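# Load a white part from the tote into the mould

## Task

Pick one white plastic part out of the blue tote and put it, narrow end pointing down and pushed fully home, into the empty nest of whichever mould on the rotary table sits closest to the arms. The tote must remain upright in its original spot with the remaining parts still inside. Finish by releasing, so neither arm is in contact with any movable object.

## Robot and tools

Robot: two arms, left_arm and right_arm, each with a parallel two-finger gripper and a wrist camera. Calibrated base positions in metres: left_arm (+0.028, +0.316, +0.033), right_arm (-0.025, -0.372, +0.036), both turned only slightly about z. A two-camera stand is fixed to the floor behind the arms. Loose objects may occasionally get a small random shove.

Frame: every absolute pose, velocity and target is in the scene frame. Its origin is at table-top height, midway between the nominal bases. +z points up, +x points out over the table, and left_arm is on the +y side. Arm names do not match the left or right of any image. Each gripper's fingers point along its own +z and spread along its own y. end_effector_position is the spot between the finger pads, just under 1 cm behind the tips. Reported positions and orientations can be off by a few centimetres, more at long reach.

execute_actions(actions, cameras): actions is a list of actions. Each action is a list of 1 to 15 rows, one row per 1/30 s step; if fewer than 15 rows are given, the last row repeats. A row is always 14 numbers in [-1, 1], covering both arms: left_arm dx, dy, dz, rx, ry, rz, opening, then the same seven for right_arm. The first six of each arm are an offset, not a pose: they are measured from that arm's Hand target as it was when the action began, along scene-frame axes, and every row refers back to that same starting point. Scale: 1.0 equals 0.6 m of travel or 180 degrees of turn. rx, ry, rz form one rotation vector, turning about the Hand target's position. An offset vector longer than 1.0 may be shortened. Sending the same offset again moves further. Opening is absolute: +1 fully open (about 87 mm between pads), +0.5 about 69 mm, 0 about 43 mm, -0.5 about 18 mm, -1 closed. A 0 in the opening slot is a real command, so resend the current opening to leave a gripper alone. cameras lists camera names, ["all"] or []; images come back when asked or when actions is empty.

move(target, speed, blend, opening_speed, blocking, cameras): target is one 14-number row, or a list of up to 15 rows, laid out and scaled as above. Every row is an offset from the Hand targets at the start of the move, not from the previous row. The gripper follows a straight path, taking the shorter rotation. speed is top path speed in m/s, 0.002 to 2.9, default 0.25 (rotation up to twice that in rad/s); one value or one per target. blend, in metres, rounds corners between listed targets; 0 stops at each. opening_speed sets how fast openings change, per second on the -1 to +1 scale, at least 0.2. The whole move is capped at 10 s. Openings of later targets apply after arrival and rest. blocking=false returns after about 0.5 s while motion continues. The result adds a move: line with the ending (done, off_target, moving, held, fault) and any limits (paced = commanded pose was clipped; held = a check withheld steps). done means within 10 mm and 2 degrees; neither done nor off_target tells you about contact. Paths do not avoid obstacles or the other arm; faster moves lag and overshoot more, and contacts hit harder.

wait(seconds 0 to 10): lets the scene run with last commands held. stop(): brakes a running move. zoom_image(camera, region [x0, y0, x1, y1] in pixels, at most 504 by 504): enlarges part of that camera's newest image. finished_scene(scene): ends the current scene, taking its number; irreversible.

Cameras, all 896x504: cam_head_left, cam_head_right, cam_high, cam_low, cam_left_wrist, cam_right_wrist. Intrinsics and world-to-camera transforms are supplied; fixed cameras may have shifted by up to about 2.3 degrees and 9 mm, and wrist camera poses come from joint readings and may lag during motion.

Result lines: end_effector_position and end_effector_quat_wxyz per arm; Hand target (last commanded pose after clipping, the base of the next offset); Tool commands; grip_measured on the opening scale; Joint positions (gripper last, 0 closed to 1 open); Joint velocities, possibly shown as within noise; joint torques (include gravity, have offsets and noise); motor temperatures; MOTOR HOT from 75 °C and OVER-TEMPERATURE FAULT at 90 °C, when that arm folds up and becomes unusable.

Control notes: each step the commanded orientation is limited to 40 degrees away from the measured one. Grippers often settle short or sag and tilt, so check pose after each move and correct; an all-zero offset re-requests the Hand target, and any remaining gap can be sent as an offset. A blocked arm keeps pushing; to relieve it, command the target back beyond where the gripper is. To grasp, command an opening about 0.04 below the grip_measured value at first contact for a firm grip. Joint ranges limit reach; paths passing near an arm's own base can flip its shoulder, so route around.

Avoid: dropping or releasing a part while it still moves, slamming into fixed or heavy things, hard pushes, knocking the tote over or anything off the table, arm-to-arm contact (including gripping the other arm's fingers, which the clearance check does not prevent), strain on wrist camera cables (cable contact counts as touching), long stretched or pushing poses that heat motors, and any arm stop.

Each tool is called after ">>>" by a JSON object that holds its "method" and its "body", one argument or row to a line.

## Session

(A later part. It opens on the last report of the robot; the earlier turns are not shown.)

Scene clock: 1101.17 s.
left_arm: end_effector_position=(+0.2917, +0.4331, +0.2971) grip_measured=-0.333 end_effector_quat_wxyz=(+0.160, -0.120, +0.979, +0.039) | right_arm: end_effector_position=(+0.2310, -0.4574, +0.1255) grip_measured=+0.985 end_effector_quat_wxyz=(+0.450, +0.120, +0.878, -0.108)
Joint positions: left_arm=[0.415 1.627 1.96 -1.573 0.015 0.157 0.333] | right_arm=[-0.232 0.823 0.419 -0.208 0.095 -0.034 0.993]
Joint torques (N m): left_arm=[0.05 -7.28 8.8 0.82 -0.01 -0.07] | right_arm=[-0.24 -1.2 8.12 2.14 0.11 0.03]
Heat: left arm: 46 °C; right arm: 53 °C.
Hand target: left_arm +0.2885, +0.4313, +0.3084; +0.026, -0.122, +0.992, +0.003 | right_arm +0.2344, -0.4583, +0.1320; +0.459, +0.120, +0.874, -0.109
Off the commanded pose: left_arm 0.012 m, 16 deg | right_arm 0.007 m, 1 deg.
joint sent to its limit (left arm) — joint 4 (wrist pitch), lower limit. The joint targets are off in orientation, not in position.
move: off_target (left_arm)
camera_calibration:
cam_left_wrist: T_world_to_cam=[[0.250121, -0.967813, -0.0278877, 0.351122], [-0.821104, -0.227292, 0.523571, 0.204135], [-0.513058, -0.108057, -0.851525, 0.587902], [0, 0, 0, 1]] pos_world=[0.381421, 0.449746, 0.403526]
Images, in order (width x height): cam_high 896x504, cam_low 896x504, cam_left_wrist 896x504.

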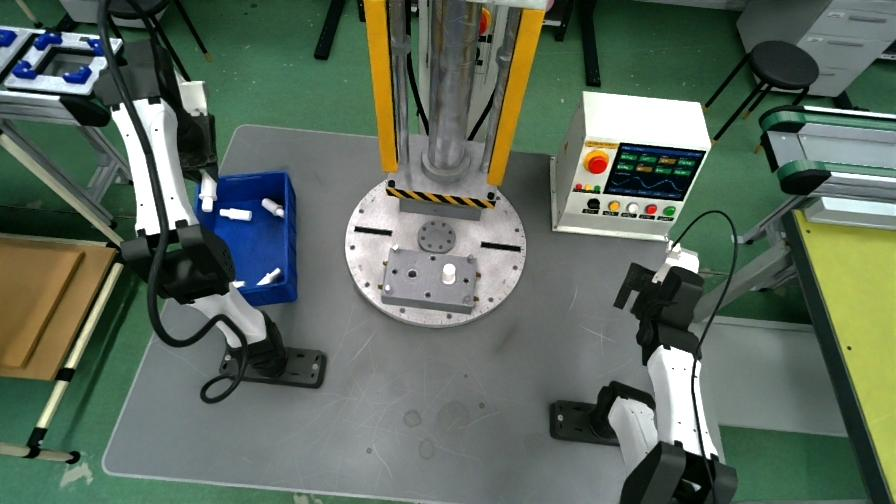

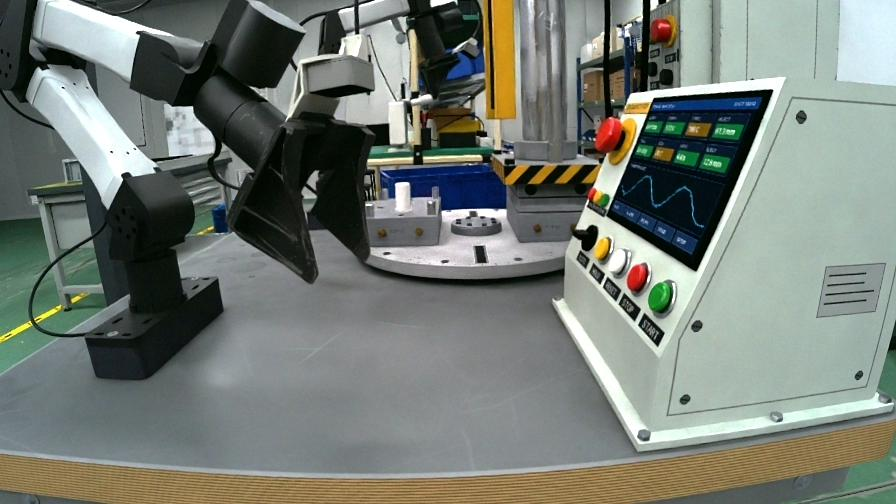

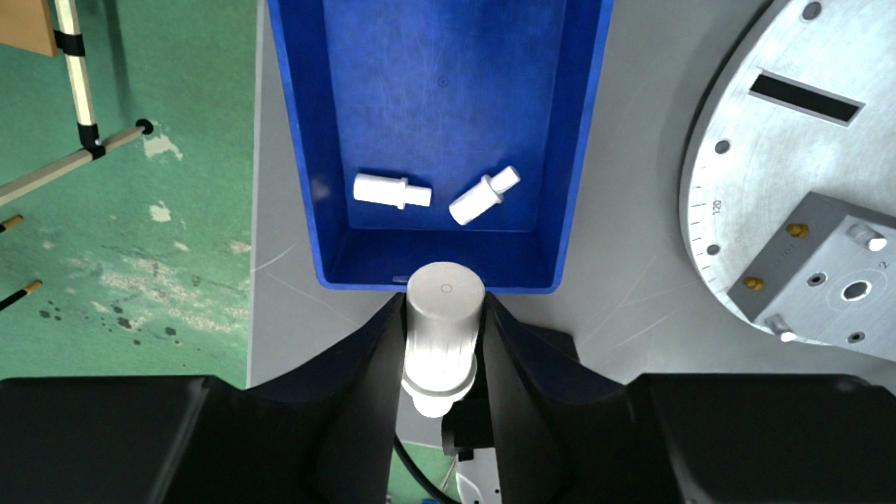

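>>> {"method": "move", "body": {
  "target": [
    [0.019,-0.119,-0.006,0.0084,-0.2353,-0.1276,-0.42,0,0,0,0,0,0,1],
    [0.069,-0.352,-0.047,-0.1186,-0.4285,-0.2752,-0.42,0,0,0,0,0,0,1],
    [-0.064,-0.627,-0.147,-0.3324,-0.4664,-0.4119,-0.42,0,0,0,0,0,0,1]
  ],
  "speed": 0.17,
  "blend": [0.04,0.04,0],
  "cameras": ["cam_left_wrist","cam_high","cam_low","cam_head_left"]
}}

Scene clock: 1152.00 s.
left_arm: end_effector_position=(+0.2537, +0.0563, +0.2201) grip_measured=-0.333 end_effector_quat_wxyz=(+0.544, +0.444, +0.505, -0.501) | right_arm: end_effector_position=(+0.2310, -0.4574, +0.1255) grip_measured=+0.985 end_effector_quat_wxyz=(+0.450, +0.120, +0.878, -0.108)
Joint positions: left_arm=[-0.363 1.379 0.372 1.209 1.08 -0.201 0.333] | right_arm=[-0.232 0.823 0.419 -0.208 0.095 -0.034 0.993]
Joint torques (N m): left_arm=[0.21 -2.8 5.75 1.91 0.1 -0.02] | right_arm=[-0.36 -1.28 8.03 2.11 0.09 0.03]
Heat: left arm: 48 °C; right arm: 53 °C.
Hand target: left_arm +0.2500, +0.0551, +0.2203; +0.549, +0.451, +0.493, -0.503 | right_arm +0.2344, -0.4583, +0.1320; +0.459, +0.120, +0.874, -0.109
Off the commanded pose: left_arm 0.004 m, 2 deg | right_arm 0.007 m, 1 deg.
move: done
camera_calibration:
cam_left_wrist: T_world_to_cam=[[-0.995032, -0.0954736, 0.0282154, 0.248175], [-0.0874084, 0.702136, -0.706657, 0.159881], [0.0476561, -0.705613, -0.706993, 0.321869], [0, 0, 0, 1]] pos_world=[0.245578, 0.138551, 0.333538]
Images, in order (width x height): cam_head_left 896x504, cam_high 896x504, cam_low 896x504, cam_left_wrist 896x504.

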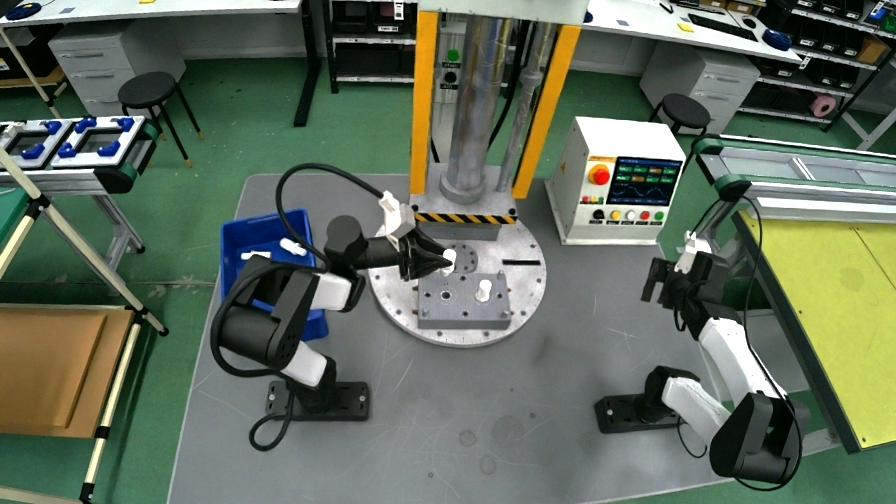

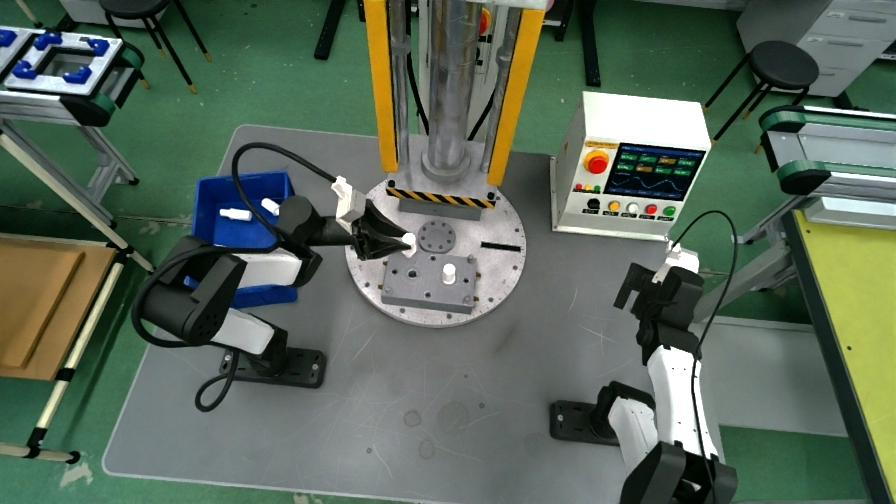

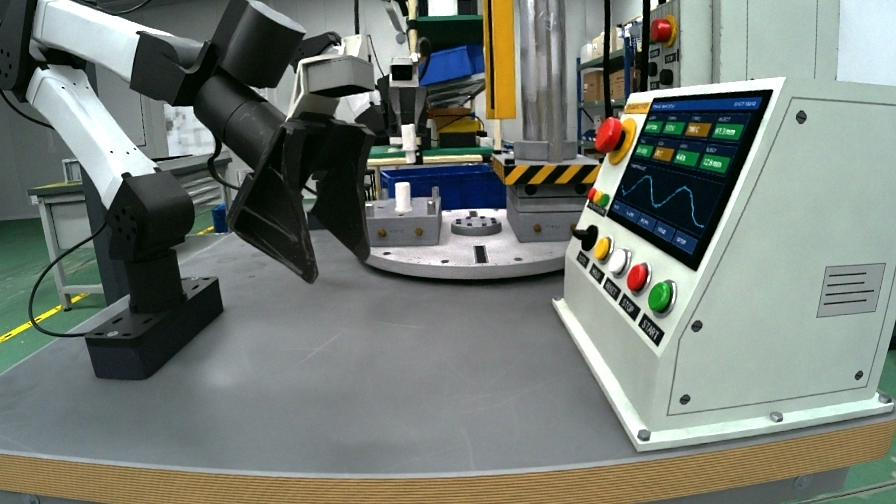

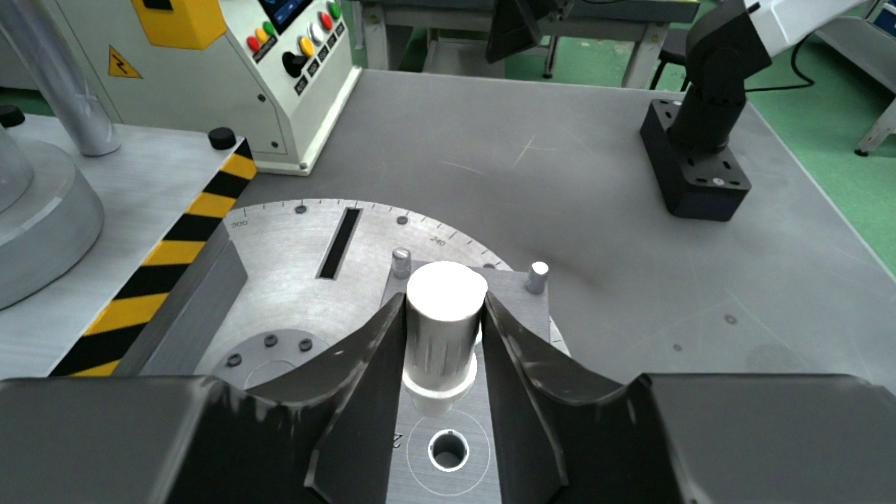

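>>> {"method": "zoom_image", "body": {
  "camera": "cam_left_wrist",
  "region": [340, 250, 560, 490]
}}

>>> {"method": "zoom_image", "body": {
  "camera": "cam_low",
  "region": [350, 90, 470, 250]
}}

Scaled by 2.100 from the camera's 896x504 image, which has a finer 1280x720 frame.

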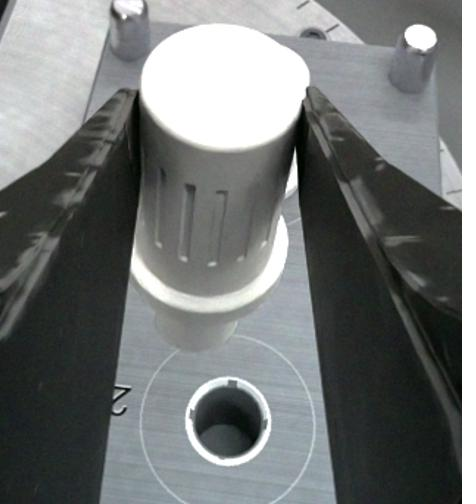

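Scaled by 3.150 from the camera's 896x504 image, which has a finer 1280x720 frame.

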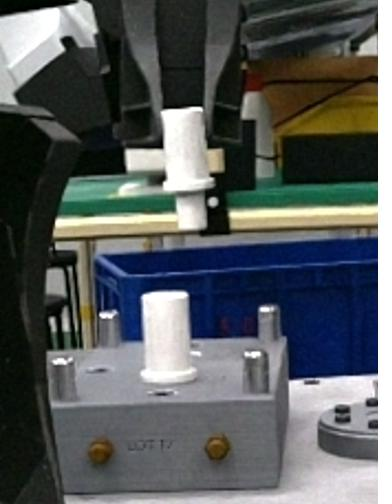

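>>> {"method": "zoom_image", "body": {
  "camera": "cam_low",
  "region": [385, 115, 435, 170]
}}

>>> {"method": "zoom_image", "body": {
  "camera": "cam_low",
  "region": [380, 175, 430, 225]
}}

Scaled by 9.164 from the camera's 896x504 image, which has a finer 1280x720 frame.

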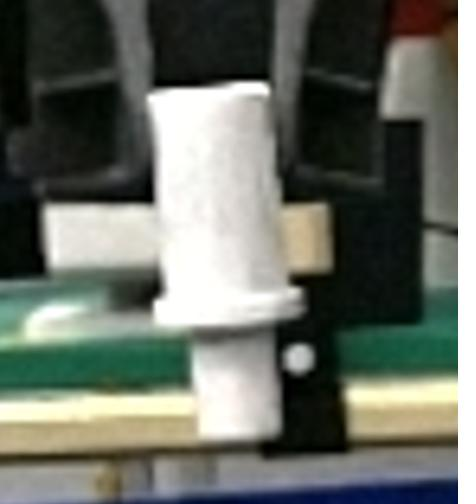

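Scaled by 10.080 from the camera's 896x504 image, which has a finer 1280x720 frame.

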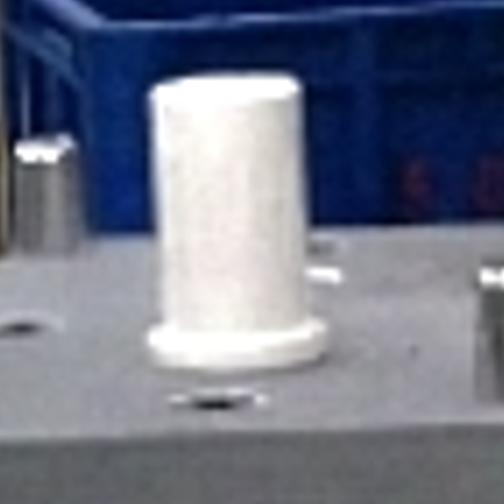

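>>> {"method": "zoom_image", "body": {
  "camera": "cam_high",
  "region": [370, 210, 490, 320]
}}

>>> {"method": "zoom_image", "body": {
  "camera": "cam_head_left",
  "region": [390, 225, 520, 335]
}}

Scaled by 4.200 from the camera's 896x504 image, which has a finer 1280x720 frame.

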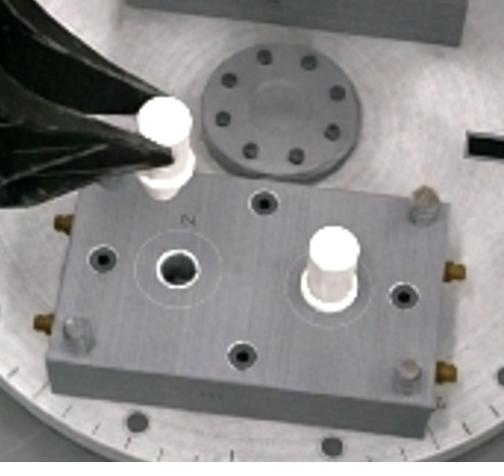

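Scaled by 3.877 from the camera's 896x504 image, which has a finer 1280x720 frame.

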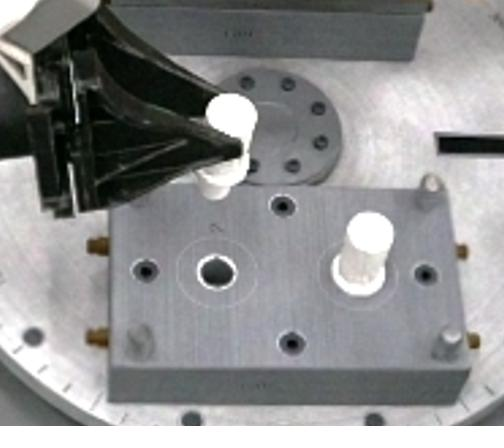

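>>> {"method": "zoom_image", "body": {
  "camera": "cam_high",
  "region": [392, 225, 432, 265]
}}

>>> {"method": "zoom_image", "body": {
  "camera": "cam_head_left",
  "region": [425, 240, 470, 285]
}}

>>> {"method": "zoom_image", "body": {
  "camera": "cam_high",
  "region": [430, 255, 470, 295]
}}

Scaled by 12.600 from the camera's 896x504 image, which has a finer 1280x720 frame.

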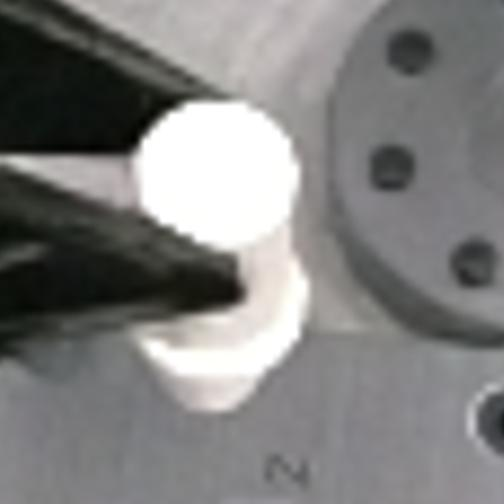

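Scaled by 11.200 from the camera's 896x504 image, which has a finer 1280x720 frame.

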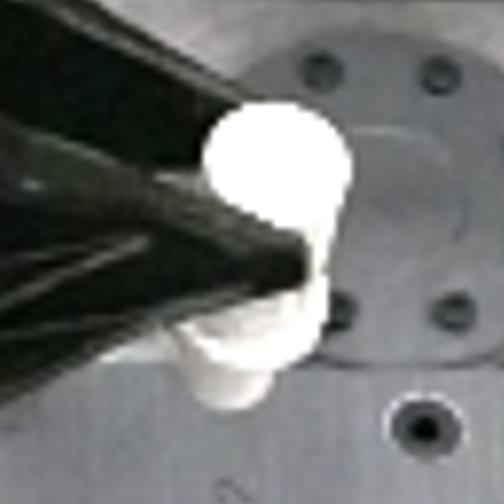

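Scaled by 12.600 from the camera's 896x504 image, which has a finer 1280x720 frame.

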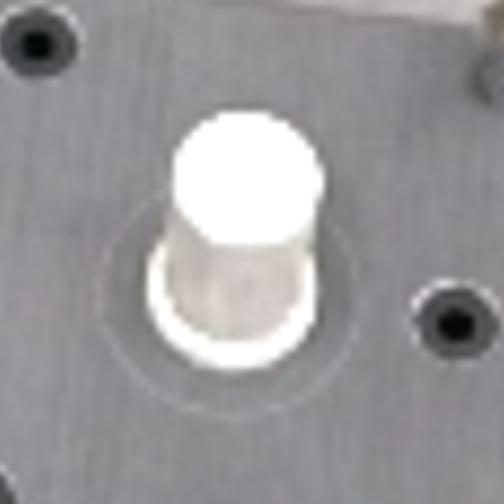

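>>> {"method": "move", "body": {
  "target": [-0.0033,-0.0067,-0.1083,-0.0128,0.0239,0,-0.42,0,0,0,0,0,0,1],
  "speed": 0.05,
  "cameras": ["cam_left_wrist","cam_high","cam_low","cam_head_left"]
}}

>>> {"method": "zoom_image", "body": {
  "camera": "cam_left_wrist",
  "region": [340, 250, 560, 490]
}}

>>> {"method": "zoom_image", "body": {
  "camera": "cam_low",
  "region": [370, 140, 450, 230]
}}

>>> {"method": "zoom_image", "body": {
  "camera": "cam_high",
  "region": [380, 225, 470, 305]
}}

>>> {"method": "zoom_image", "body": {
  "camera": "cam_head_left",
  "region": [410, 240, 500, 320]
}}

Scene clock: 1350.67 s.
left_arm: end_effector_position=(+0.2453, +0.0535, +0.1440) grip_measured=-0.334 end_effector_quat_wxyz=(+0.481, +0.417, +0.563, -0.527) | right_arm: end_effector_position=(+0.2310, -0.4574, +0.1255) grip_measured=+0.985 end_effector_quat_wxyz=(+0.450, +0.120, +0.878, -0.108)
Joint positions: left_arm=[-0.383 1.672 0.288 1.421 1.072 -0.225 0.333] | right_arm=[-0.232 0.823 0.419 -0.208 0.095 -0.034 0.993]
Joint torques (N m): left_arm=[0.08 -2.82 3.78 2.93 -0.03 0.24] | right_arm=[-0.38 -1.25 8.05 2.12 0.11 0]
Motor temperatures (°C): left_arm=[28 32 44 39 27 29 30] | right_arm=[29 32 53 45 27 28 31]
Heat: left arm: 44 °C; right arm: 53 °C.
Hand target: left_arm +0.2480, +0.0511, +0.1553; +0.539, +0.421, +0.503, -0.529 | right_arm +0.2344, -0.4583, +0.1320; +0.459, +0.120, +0.874, -0.109
Off the commanded pose: left_arm 0.012 m, 10 deg | right_arm 0.007 m, 1 deg.
joint sent to its limit (left arm) — joint 4 (wrist pitch), upper limit. The joint targets are off in orientation, not in position.
move: off_target (left_arm)
camera_calibration:
cam_left_wrist: T_world_to_cam=[[-0.976098, -0.0895727, 0.198016, 0.212372], [-0.197802, 0.743631, -0.638661, 0.122439], [-0.0900441, -0.662563, -0.743574, 0.303185], [0, 0, 0, 1]] pos_world=[0.258815, 0.128852, 0.261585]
Images, in order (width x height): cam_head_left 896x504, cam_high 896x504, cam_low 896x504, cam_left_wrist 896x504.

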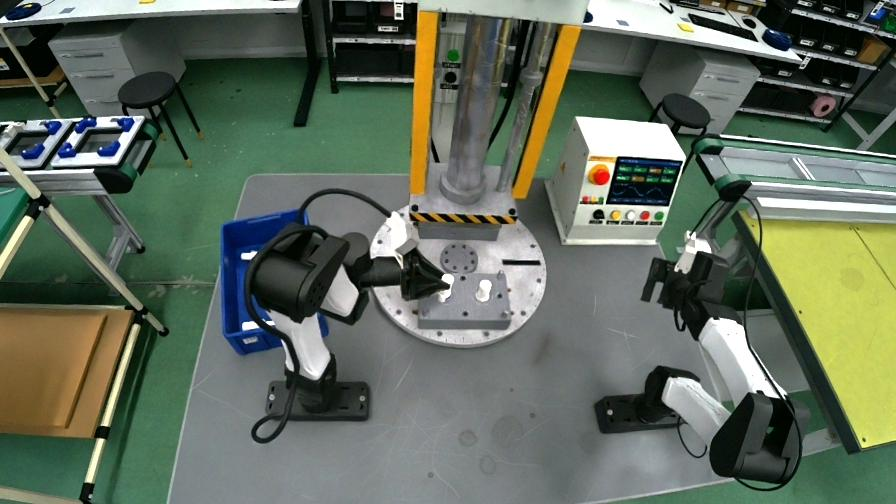

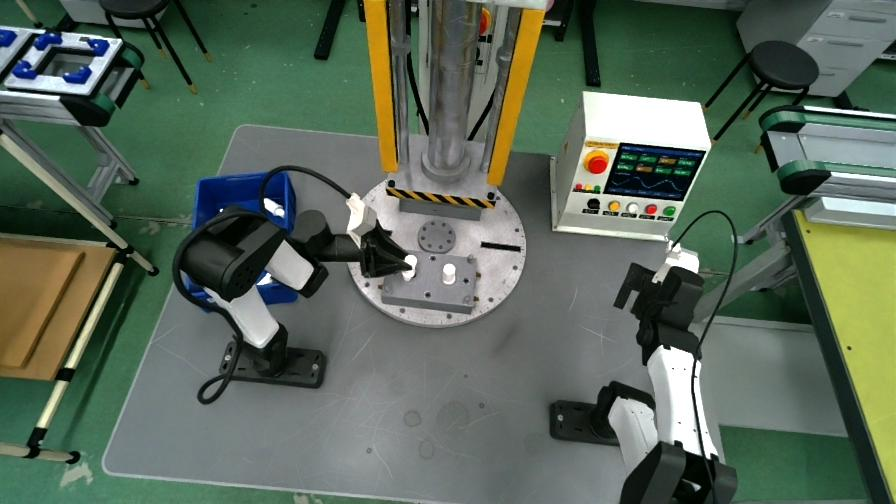

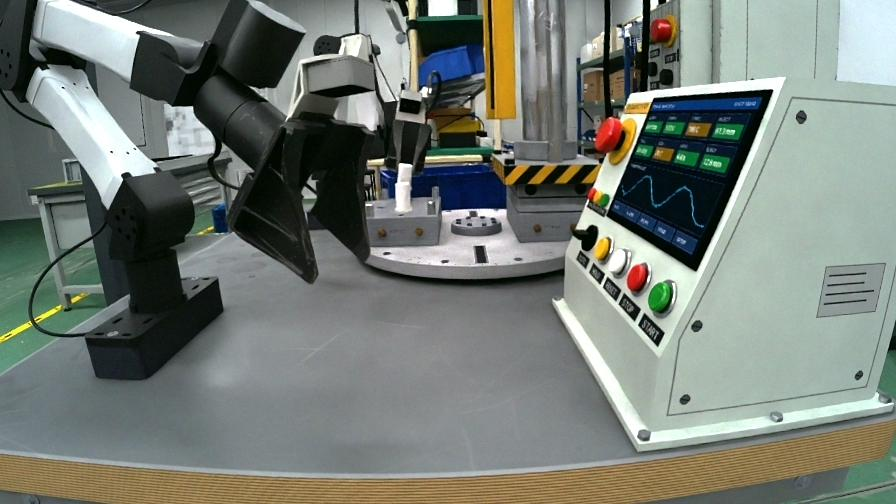

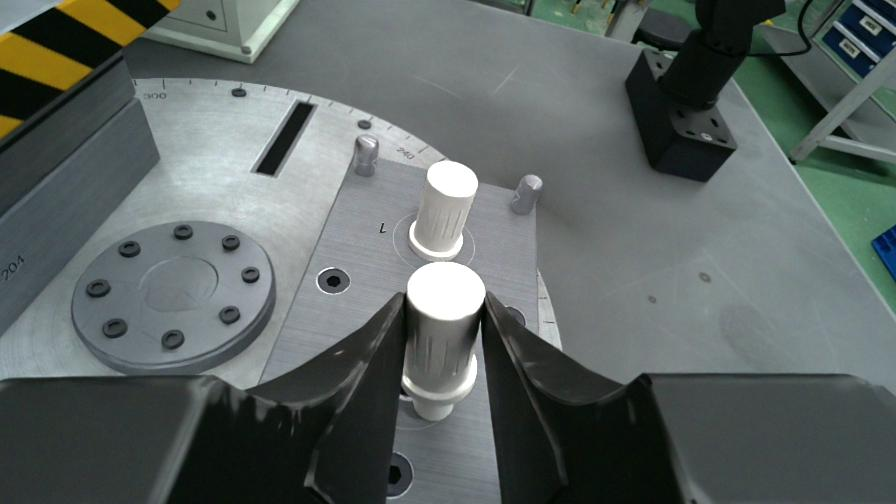

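Scaled by 2.100 from the camera's 896x504 image, which has a finer 1280x720 frame.

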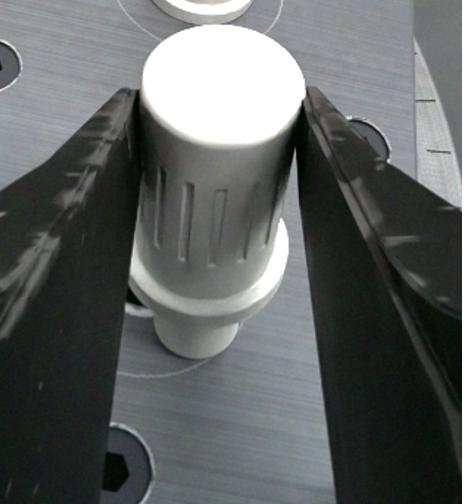

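Scaled by 5.600 from the camera's 896x504 image, which has a finer 1280x720 frame.

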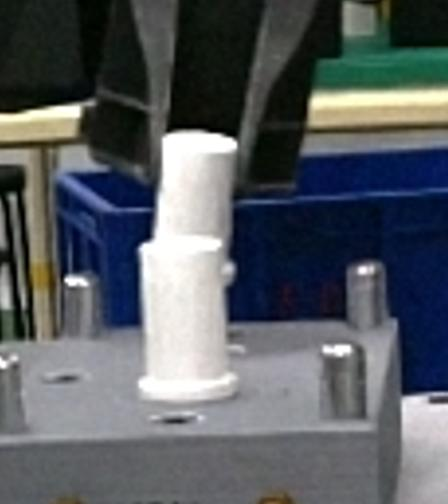

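Scaled by 5.600 from the camera's 896x504 image, which has a finer 1280x720 frame.

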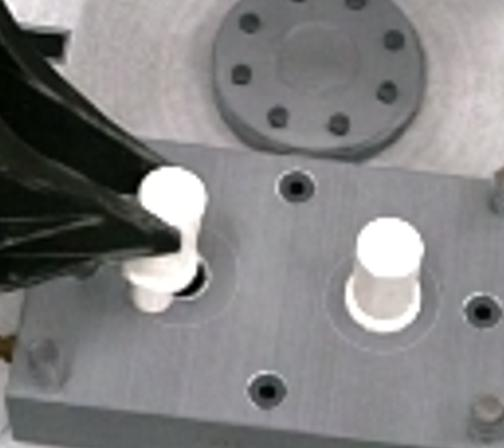

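Scaled by 5.600 from the camera's 896x504 image, which has a finer 1280x720 frame.

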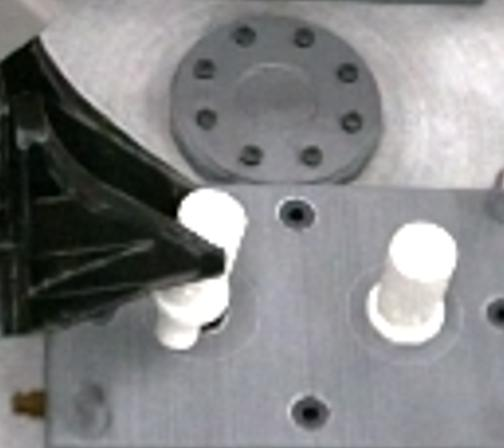

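>>> {"method": "move", "body": {
  "target": [
    [0,0.0115,0.1578,0.0468,-0.0209,-0.0016,-0.42,0,0,0,0,0,0,1],
    [-0.1133,0.0482,0.2412,0.2677,0.0115,0.0158,-0.42,0,0,0,0,0,0,1],
    [-0.255,0.0565,0.1078,0.4851,0.0653,0.0251,-0.42,0,0,0,0,0,0,1],
    [-0.255,0.0565,-0.0588,0.5206,0.0724,0.0219,-0.42,0,0,0,0,0,0,1]
  ],
  "speed": [0.1,0.17,0.17,0.1],
  "blend": [0.03,0.03,0.02,0],
  "cameras": ["cam_left_wrist","cam_high","cam_low","cam_head_left"]
}}

Scene clock: 1656.33 s.
left_arm: end_effector_position=(+0.0947, +0.0862, +0.1245) grip_measured=-0.334 end_effector_quat_wxyz=(+0.022, +0.608, +0.793, -0.025) | right_arm: end_effector_position=(+0.2310, -0.4574, +0.1255) grip_measured=+0.985 end_effector_quat_wxyz=(+0.450, +0.120, +0.878, -0.108)
Joint positions: left_arm=[-1.268 1.552 1.177 -1.131 0.015 0.027 0.333] | right_arm=[-0.232 0.823 0.419 -0.208 0.095 -0.034 0.993]
Joint torques (N m): left_arm=[0.01 -4.72 6.68 0.58 -0.02 -0.06] | right_arm=[-0.42 -1.24 8.13 2.13 0.05 0.01]
Motor temperatures (°C): left_arm=[28 31 40 58 27 29 31] | right_arm=[29 32 54 45 27 28 31]
Heat: left arm: 58 °C; right arm: 54 °C.
Hand target: left_arm +0.0950, +0.0850, +0.1200; +0.024, +0.608, +0.793, -0.018 | right_arm +0.2344, -0.4583, +0.1320; +0.459, +0.120, +0.874, -0.109
Off the commanded pose: left_arm 0.005 m, 1 deg | right_arm 0.007 m, 1 deg.
move: done
camera_calibration:
cam_left_wrist: T_world_to_cam=[[-0.963983, -0.265113, 0.0212544, 0.108186], [-0.166888, 0.665173, 0.727801, -0.110408], [-0.207087, 0.698041, -0.685459, 0.183242], [0, 0, 0, 1]] pos_world=[0.123811, -0.0257886, 0.20366]
Images, in order (width x height): cam_head_left 896x504, cam_high 896x504, cam_low 896x504, cam_left_wrist 896x504.

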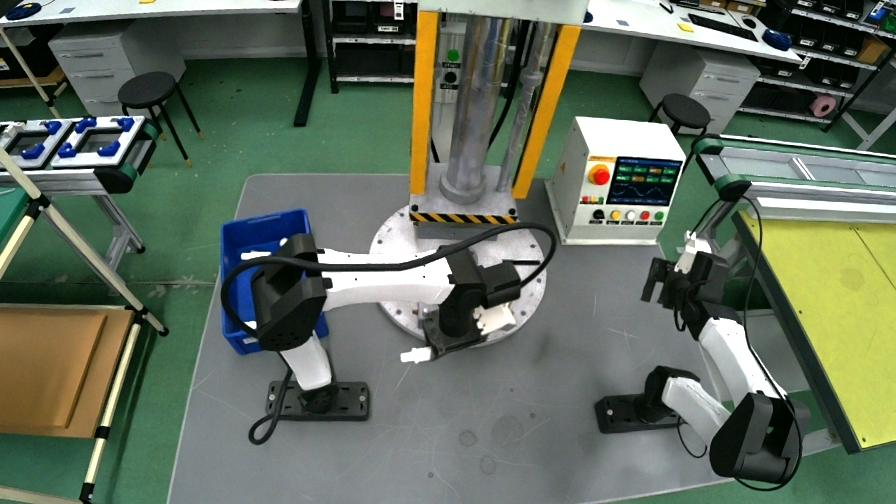

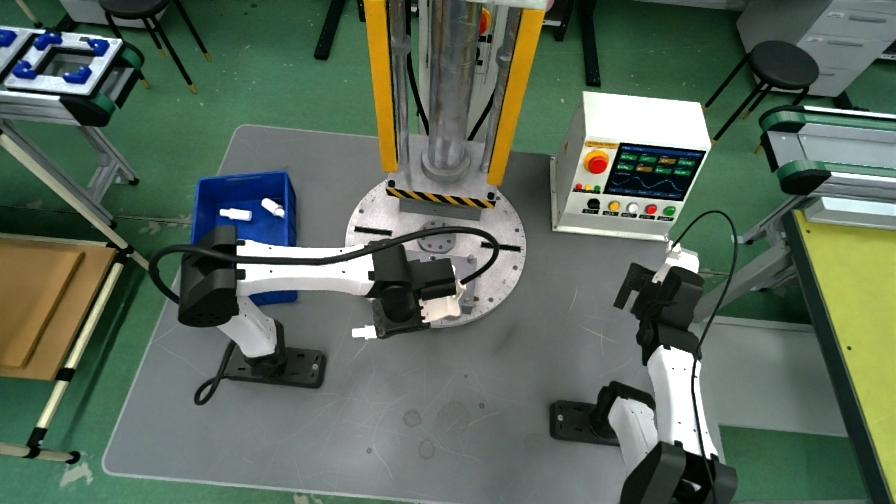

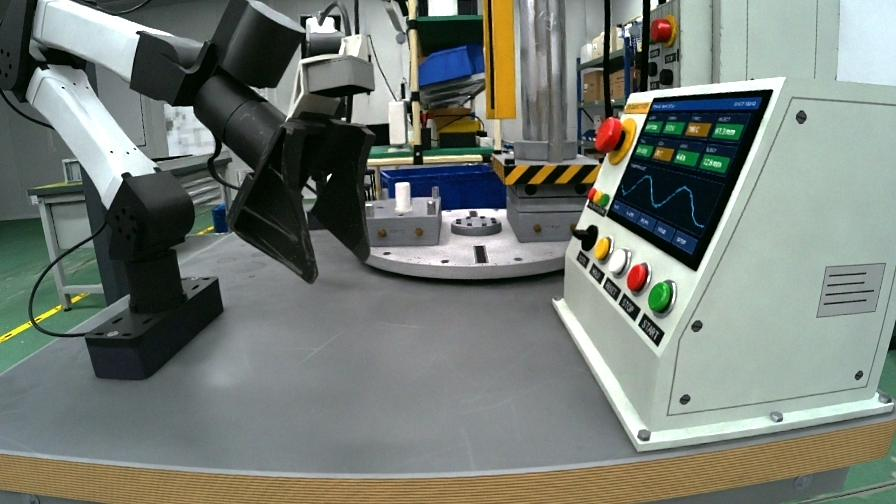

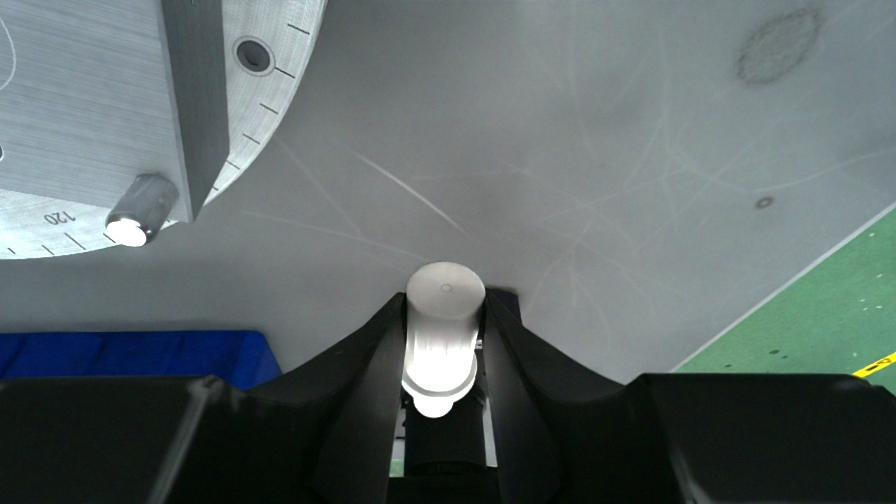

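>>> {"method": "move", "body": {
  "target": [
    [-0.0583,0,-0.05,0,0,0,-0.42,0,0,0,0,0,0,1],
    [-0.0583,0,-0.155,0,0,0,-0.42,0,0,0,0,0,0,1]
  ],
  "speed": [0.08,0.05],
  "blend": [0.02,0],
  "cameras": ["cam_left_wrist"]
}}

Scene clock: 1673.33 s.
left_arm: end_effector_position=(+0.0599, +0.0845, +0.0322) grip_measured=-0.334 end_effector_quat_wxyz=(+0.021, +0.608, +0.793, -0.026) | right_arm: end_effector_position=(+0.2310, -0.4574, +0.1255) grip_measured=+0.985 end_effector_quat_wxyz=(+0.450, +0.120, +0.878, -0.108)
Joint positions: left_arm=[-1.396 1.647 0.886 -0.744 0.008 -0.1 0.333] | right_arm=[-0.232 0.823 0.419 -0.208 0.095 -0.034 0.993]
Joint torques (N m): left_arm=[0.05 -4.71 5.79 0.64 -0.04 -0.06] | right_arm=[-0.31 -1.22 8.01 2.12 0.08 0]
Motor temperatures (°C): left_arm=[28 32 40 52 27 29 31] | right_arm=[29 32 54 45 27 28 31]
Heat: left arm: 52 °C; right arm: 54 °C.
Hand target: left_arm +0.0601, +0.0850, +0.0270; +0.024, +0.608, +0.793, -0.019 | right_arm +0.2344, -0.4583, +0.1320; +0.459, +0.120, +0.874, -0.109
Off the commanded pose: left_arm 0.005 m, 1 deg | right_arm 0.007 m, 1 deg.
move: done
camera_calibration:
cam_left_wrist: T_world_to_cam=[[-0.964109, -0.264536, 0.0227081, 0.0759823], [-0.165394, 0.665279, 0.728045, -0.0480746], [-0.207701, 0.698158, -0.685153, 0.114116], [0, 0, 0, 1]] pos_world=[0.089006, -0.027588, 0.111462]
Images, in order (width x height): cam_left_wrist 896x504.

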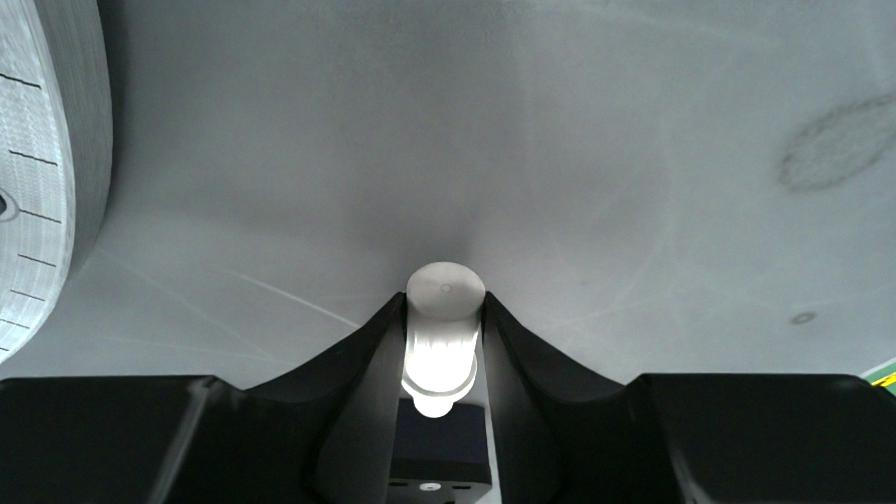

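>>> {"method": "move", "body": {
  "target": [0,0,-0.0117,0,0,0,-0.42,0,0,0,0,0,0,1],
  "speed": 0.02
}}

>>> {"method": "move", "body": {
  "target": [0,0,-0.005,0,0,0,-0.42,0,0,0,0,0,0,1],
  "speed": 0.02,
  "cameras": ["cam_left_wrist"]
}}

Scene clock: 1679.20 s.
left_arm: end_effector_position=(+0.0600, +0.0839, +0.0256) grip_measured=-0.334 end_effector_quat_wxyz=(+0.022, +0.608, +0.793, -0.026) | right_arm: end_effector_position=(+0.2310, -0.4574, +0.1255) grip_measured=+0.985 end_effector_quat_wxyz=(+0.450, +0.120, +0.878, -0.108)
Joint positions: left_arm=[-1.396 1.661 0.872 -0.714 0.008 -0.1 0.333] | right_arm=[-0.232 0.823 0.419 -0.208 0.095 -0.034 0.993]
Joint torques (N m): left_arm=[0.03 -4.64 5.63 0.63 -0.04 -0.06] | right_arm=[-0.32 -1.37 8.17 2.13 0.08 0.01]
Heat: left arm: 51 °C; right arm: 54 °C.
Hand target: left_arm +0.0601, +0.0849, +0.0200; +0.024, +0.608, +0.793, -0.019 | right_arm +0.2344, -0.4583, +0.1320; +0.459, +0.120, +0.874, -0.109
Off the commanded pose: left_arm 0.006 m, 1 deg | right_arm 0.007 m, 1 deg.
move: done

Scene clock: 1680.00 s.
left_arm: end_effector_position=(+0.0600, +0.0842, +0.0224) grip_measured=-0.334 end_effector_quat_wxyz=(+0.021, +0.608, +0.793, -0.026) | right_arm: end_effector_position=(+0.2310, -0.4574, +0.1255) grip_measured=+0.985 end_effector_quat_wxyz=(+0.450, +0.120, +0.878, -0.108)
Joint positions: left_arm=[-1.396 1.669 0.865 -0.701 0.008 -0.1 0.333] | right_arm=[-0.232 0.823 0.419 -0.208 0.095 -0.034 0.993]
Joint torques (N m): left_arm=[0.05 -4.71 5.61 0.66 -0.04 -0.06] | right_arm=[-0.36 -1.33 8.12 2.12 0.1 0.01]
Heat: left arm: 51 °C; right arm: 54 °C.
Hand target: left_arm +0.0601, +0.0850, +0.0170; +0.024, +0.608, +0.793, -0.019 | right_arm +0.2344, -0.4583, +0.1320; +0.459, +0.120, +0.874, -0.109
Off the commanded pose: left_arm 0.005 m, 1 deg | right_arm 0.007 m, 1 deg.
move: done
camera_calibration:
cam_left_wrist: T_world_to_cam=[[-0.964128, -0.264462, 0.0227549, 0.076221], [-0.1654, 0.665604, 0.727746, -0.0406811], [-0.207607, 0.697876, -0.685469, 0.107648], [0, 0, 0, 1]] pos_world=[0.0891065, -0.0278899, 0.10166]
Images, in order (width x height): cam_left_wrist 896x504.

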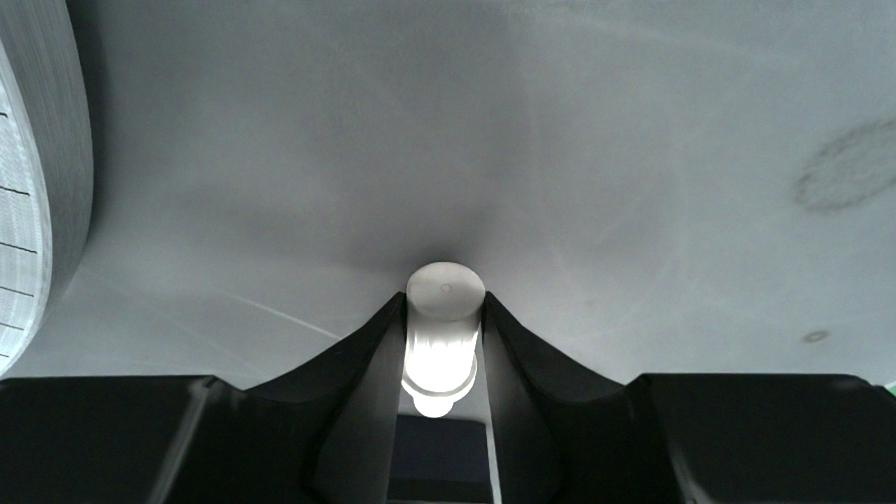

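>>> {"method": "move", "body": {
  "target": [0,0,-0.006,0,0,0,-0.42,0,0,0,0,0,0,1],
  "speed": 0.015
}}

>>> {"method": "move", "body": {
  "target": [0,0,-0.005,0,0,0,-0.42,0,0,0,0,0,0,1],
  "speed": 0.015,
  "cameras": ["cam_left_wrist"]
}}

Scene clock: 1686.00 s.
left_arm: end_effector_position=(+0.0600, +0.0840, +0.0189) grip_measured=-0.334 end_effector_quat_wxyz=(+0.022, +0.608, +0.793, -0.026) | right_arm: end_effector_position=(+0.2310, -0.4574, +0.1255) grip_measured=+0.985 end_effector_quat_wxyz=(+0.450, +0.120, +0.878, -0.108)
Joint positions: left_arm=[-1.396 1.677 0.858 -0.685 0.008 -0.1 0.333] | right_arm=[-0.232 0.823 0.419 -0.208 0.095 -0.034 0.993]
Joint torques (N m): left_arm=[0.02 -4.77 5.57 0.61 -0.04 -0.05] | right_arm=[-0.38 -1.22 8.16 2.11 0.11 0.02]
Heat: left arm: 50 °C; right arm: 54 °C.
Hand target: left_arm +0.0601, +0.0849, +0.0134; +0.024, +0.608, +0.793, -0.019 | right_arm +0.2344, -0.4583, +0.1320; +0.459, +0.120, +0.874, -0.109
Off the commanded pose: left_arm 0.006 m, 1 deg | right_arm 0.007 m, 1 deg.
move: done

Scene clock: 1686.70 s.
left_arm: end_effector_position=(+0.0603, +0.0821, +0.0179) grip_measured=-0.334 end_effector_quat_wxyz=(+0.024, +0.608, +0.793, -0.028) | right_arm: end_effector_position=(+0.2310, -0.4574, +0.1255) grip_measured=+0.985 end_effector_quat_wxyz=(+0.450, +0.120, +0.878, -0.108)
Joint positions: left_arm=[-1.396 1.681 0.858 -0.675 0.008 -0.1 0.333] | right_arm=[-0.232 0.823 0.419 -0.208 0.095 -0.034 0.993]
Joint torques (N m): left_arm=[0.05 -4.52 5 0.68 -0.04 -0.06] | right_arm=[-0.23 -1.24 8.2 2.14 0.1 0]
Heat: left arm: 50 °C; right arm: 54 °C.
Hand target: left_arm +0.0601, +0.0850, +0.0104; +0.024, +0.608, +0.793, -0.019 | right_arm +0.2344, -0.4583, +0.1320; +0.459, +0.120, +0.874, -0.109
Off the commanded pose: left_arm 0.008 m, 1 deg | right_arm 0.007 m, 1 deg.
move: done
camera_calibration:
cam_left_wrist: T_world_to_cam=[[-0.964143, -0.264347, 0.0234325, 0.0760391], [-0.166189, 0.670248, 0.723291, -0.0362043], [-0.206905, 0.693461, -0.690146, 0.106404], [0, 0, 0, 1]] pos_world=[0.0893114, -0.0294204, 0.0978387]
Images, in order (width x height): cam_left_wrist 896x504.

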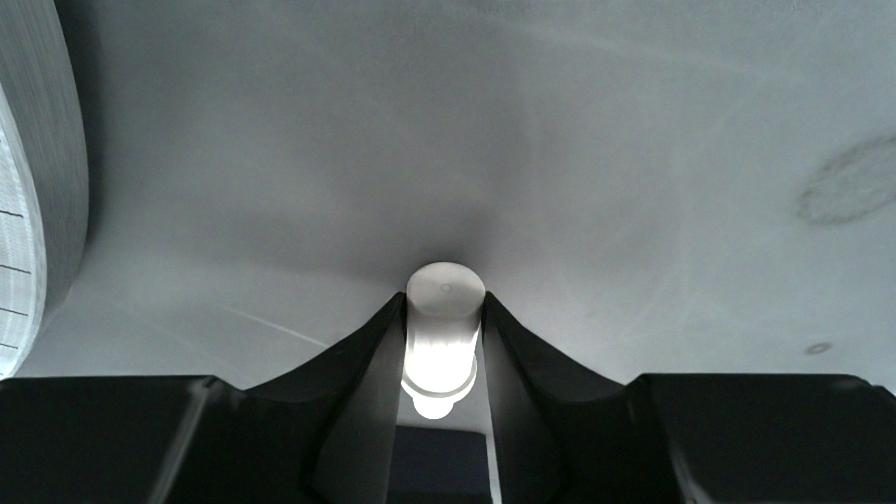

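>>> {"method": "move", "body": {
  "target": [0,0.0,0.004,0,0,0,0.0,0,0,0,0,0,0,1],
  "opening_speed": 0.2,
  "speed": 0.02,
  "cameras": ["cam_left_wrist"]
}}

>>> {"method": "zoom_image", "body": {
  "camera": "cam_left_wrist",
  "region": [340, 230, 560, 470]
}}

Scene clock: 1701.03 s.
left_arm: end_effector_position=(+0.0603, +0.0821, +0.0179) grip_measured=+0.000 end_effector_quat_wxyz=(+0.024, +0.608, +0.793, -0.028) | right_arm: end_effector_position=(+0.2310, -0.4574, +0.1255) grip_measured=+0.985 end_effector_quat_wxyz=(+0.450, +0.120, +0.878, -0.108)
Joint positions: left_arm=[-1.396 1.681 0.858 -0.675 0.008 -0.1 0.5] | right_arm=[-0.232 0.823 0.419 -0.208 0.095 -0.034 0.993]
Joint torques (N m): left_arm=[0.05 -4.92 5.45 0.58 -0.04 -0.06] | right_arm=[-0.27 -1.32 8.06 2.12 0.1 0.03]
Heat: left arm: 48 °C; right arm: 54 °C.
Hand target: left_arm +0.0601, +0.0850, +0.0128; +0.024, +0.608, +0.793, -0.019 | right_arm +0.2344, -0.4583, +0.1320; +0.459, +0.120, +0.874, -0.109
Off the commanded pose: left_arm 0.006 m, 1 deg | right_arm 0.007 m, 1 deg.
move: done
camera_calibration:
cam_left_wrist: T_world_to_cam=[[-0.964046, -0.264696, 0.0234717, 0.0761114], [-0.166392, 0.670157, 0.723328, -0.0361761], [-0.207191, 0.693416, -0.690106, 0.106445], [0, 0, 0, 1]] pos_world=[0.08941, -0.0294207, 0.0978389]
Images, in order (width x height): cam_left_wrist 896x504.

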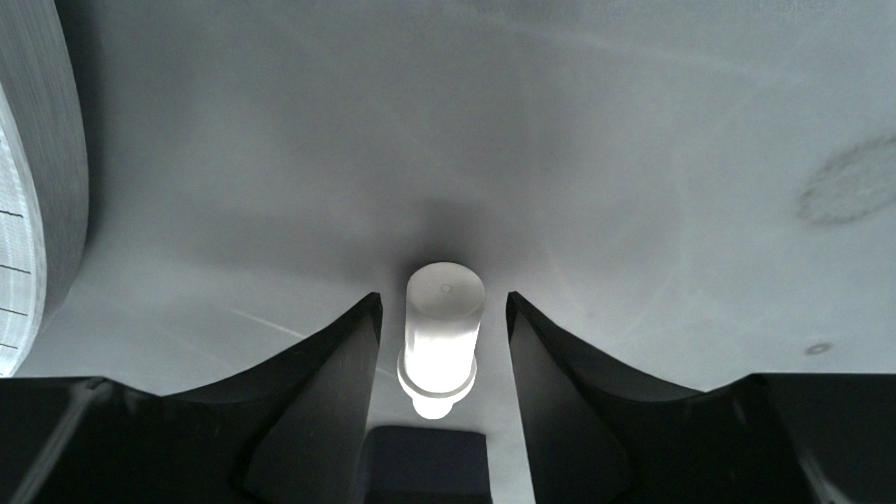

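Scaled by 2.100 from the camera's 896x504 image, which has a finer 1280x720 frame.

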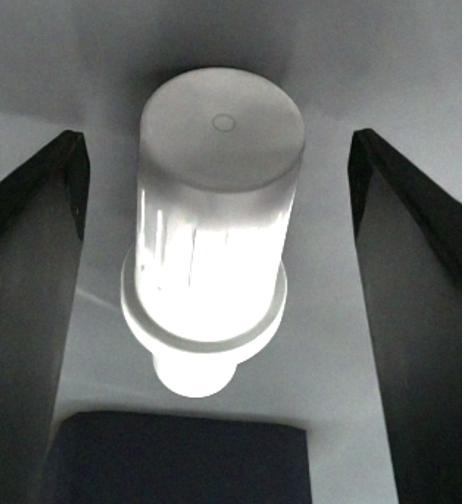

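>>> {"method": "move", "body": {
  "target": [
    [0,-0.0015,0.03,0,0,0,0.0,0,0,0,0,0,0,1],
    [0,-0.0015,0.08,0.0731,0.0169,-0.0221,0.0,0,0,0,0,0,0,1]
  ],
  "speed": [0.04,0.08],
  "blend": [0.005,0],
  "cameras": ["cam_left_wrist"]
}}

>>> {"method": "zoom_image", "body": {
  "camera": "cam_left_wrist",
  "region": [320, 230, 580, 500]
}}

Scene clock: 1746.70 s.
left_arm: end_effector_position=(+0.0614, +0.0883, +0.0606) grip_measured=+0.000 end_effector_quat_wxyz=(-0.066, +0.626, +0.775, +0.053) | right_arm: end_effector_position=(+0.2310, -0.4574, +0.1255) grip_measured=+0.985 end_effector_quat_wxyz=(+0.450, +0.120, +0.878, -0.108)
Joint positions: left_arm=[-1.396 1.813 1.152 -1.08 0.008 -0.049 0.5] | right_arm=[-0.232 0.823 0.419 -0.208 0.095 -0.034 0.993]
Joint torques (N m): left_arm=[-0.17 -5.59 8.62 -0.06 0.1 0.11] | right_arm=[-0.31 -1.32 8.18 2.14 0.09 0.03]
Motor temperatures (°C): left_arm=[28 34 40 44 27 29 30] | right_arm=[29 32 54 45 27 28 31]
Heat: left arm: 44 °C; right arm: 54 °C.
Hand target: left_arm +0.0601, +0.0840, +0.0608; -0.068, +0.633, +0.769, +0.055 | right_arm +0.2344, -0.4583, +0.1320; +0.459, +0.120, +0.874, -0.109
Off the commanded pose: left_arm 0.004 m, 1 deg | right_arm 0.007 m, 1 deg.
move: done
camera_calibration:
cam_left_wrist: T_world_to_cam=[[-0.975856, -0.218326, 0.00625657, 0.0754447], [-0.103326, 0.486697, 0.867438, -0.0674352], [-0.192429, 0.845848, -0.497505, 0.10584], [0, 0, 0, 1]] pos_world=[0.0870221, -0.0402326, 0.11068]
Images, in order (width x height): cam_left_wrist 896x504.

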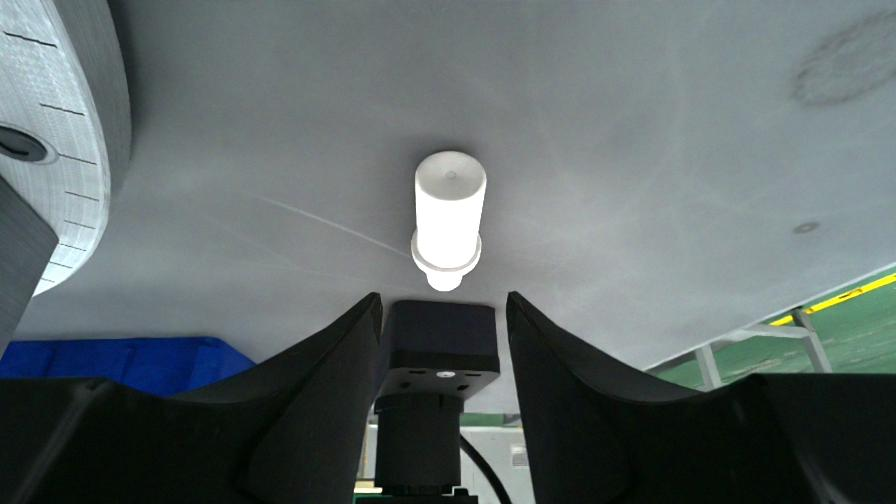

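Scaled by 1.867 from the camera's 896x504 image, which has a finer 1280x720 frame.

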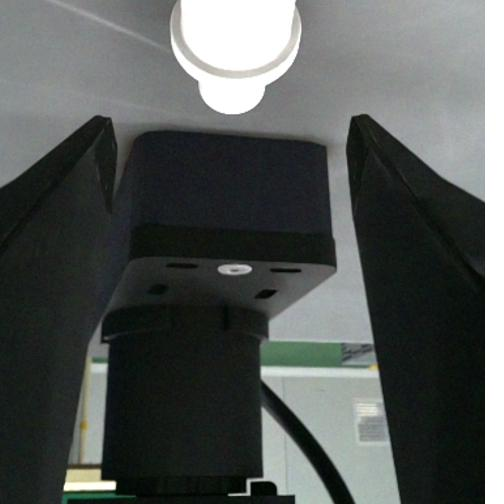

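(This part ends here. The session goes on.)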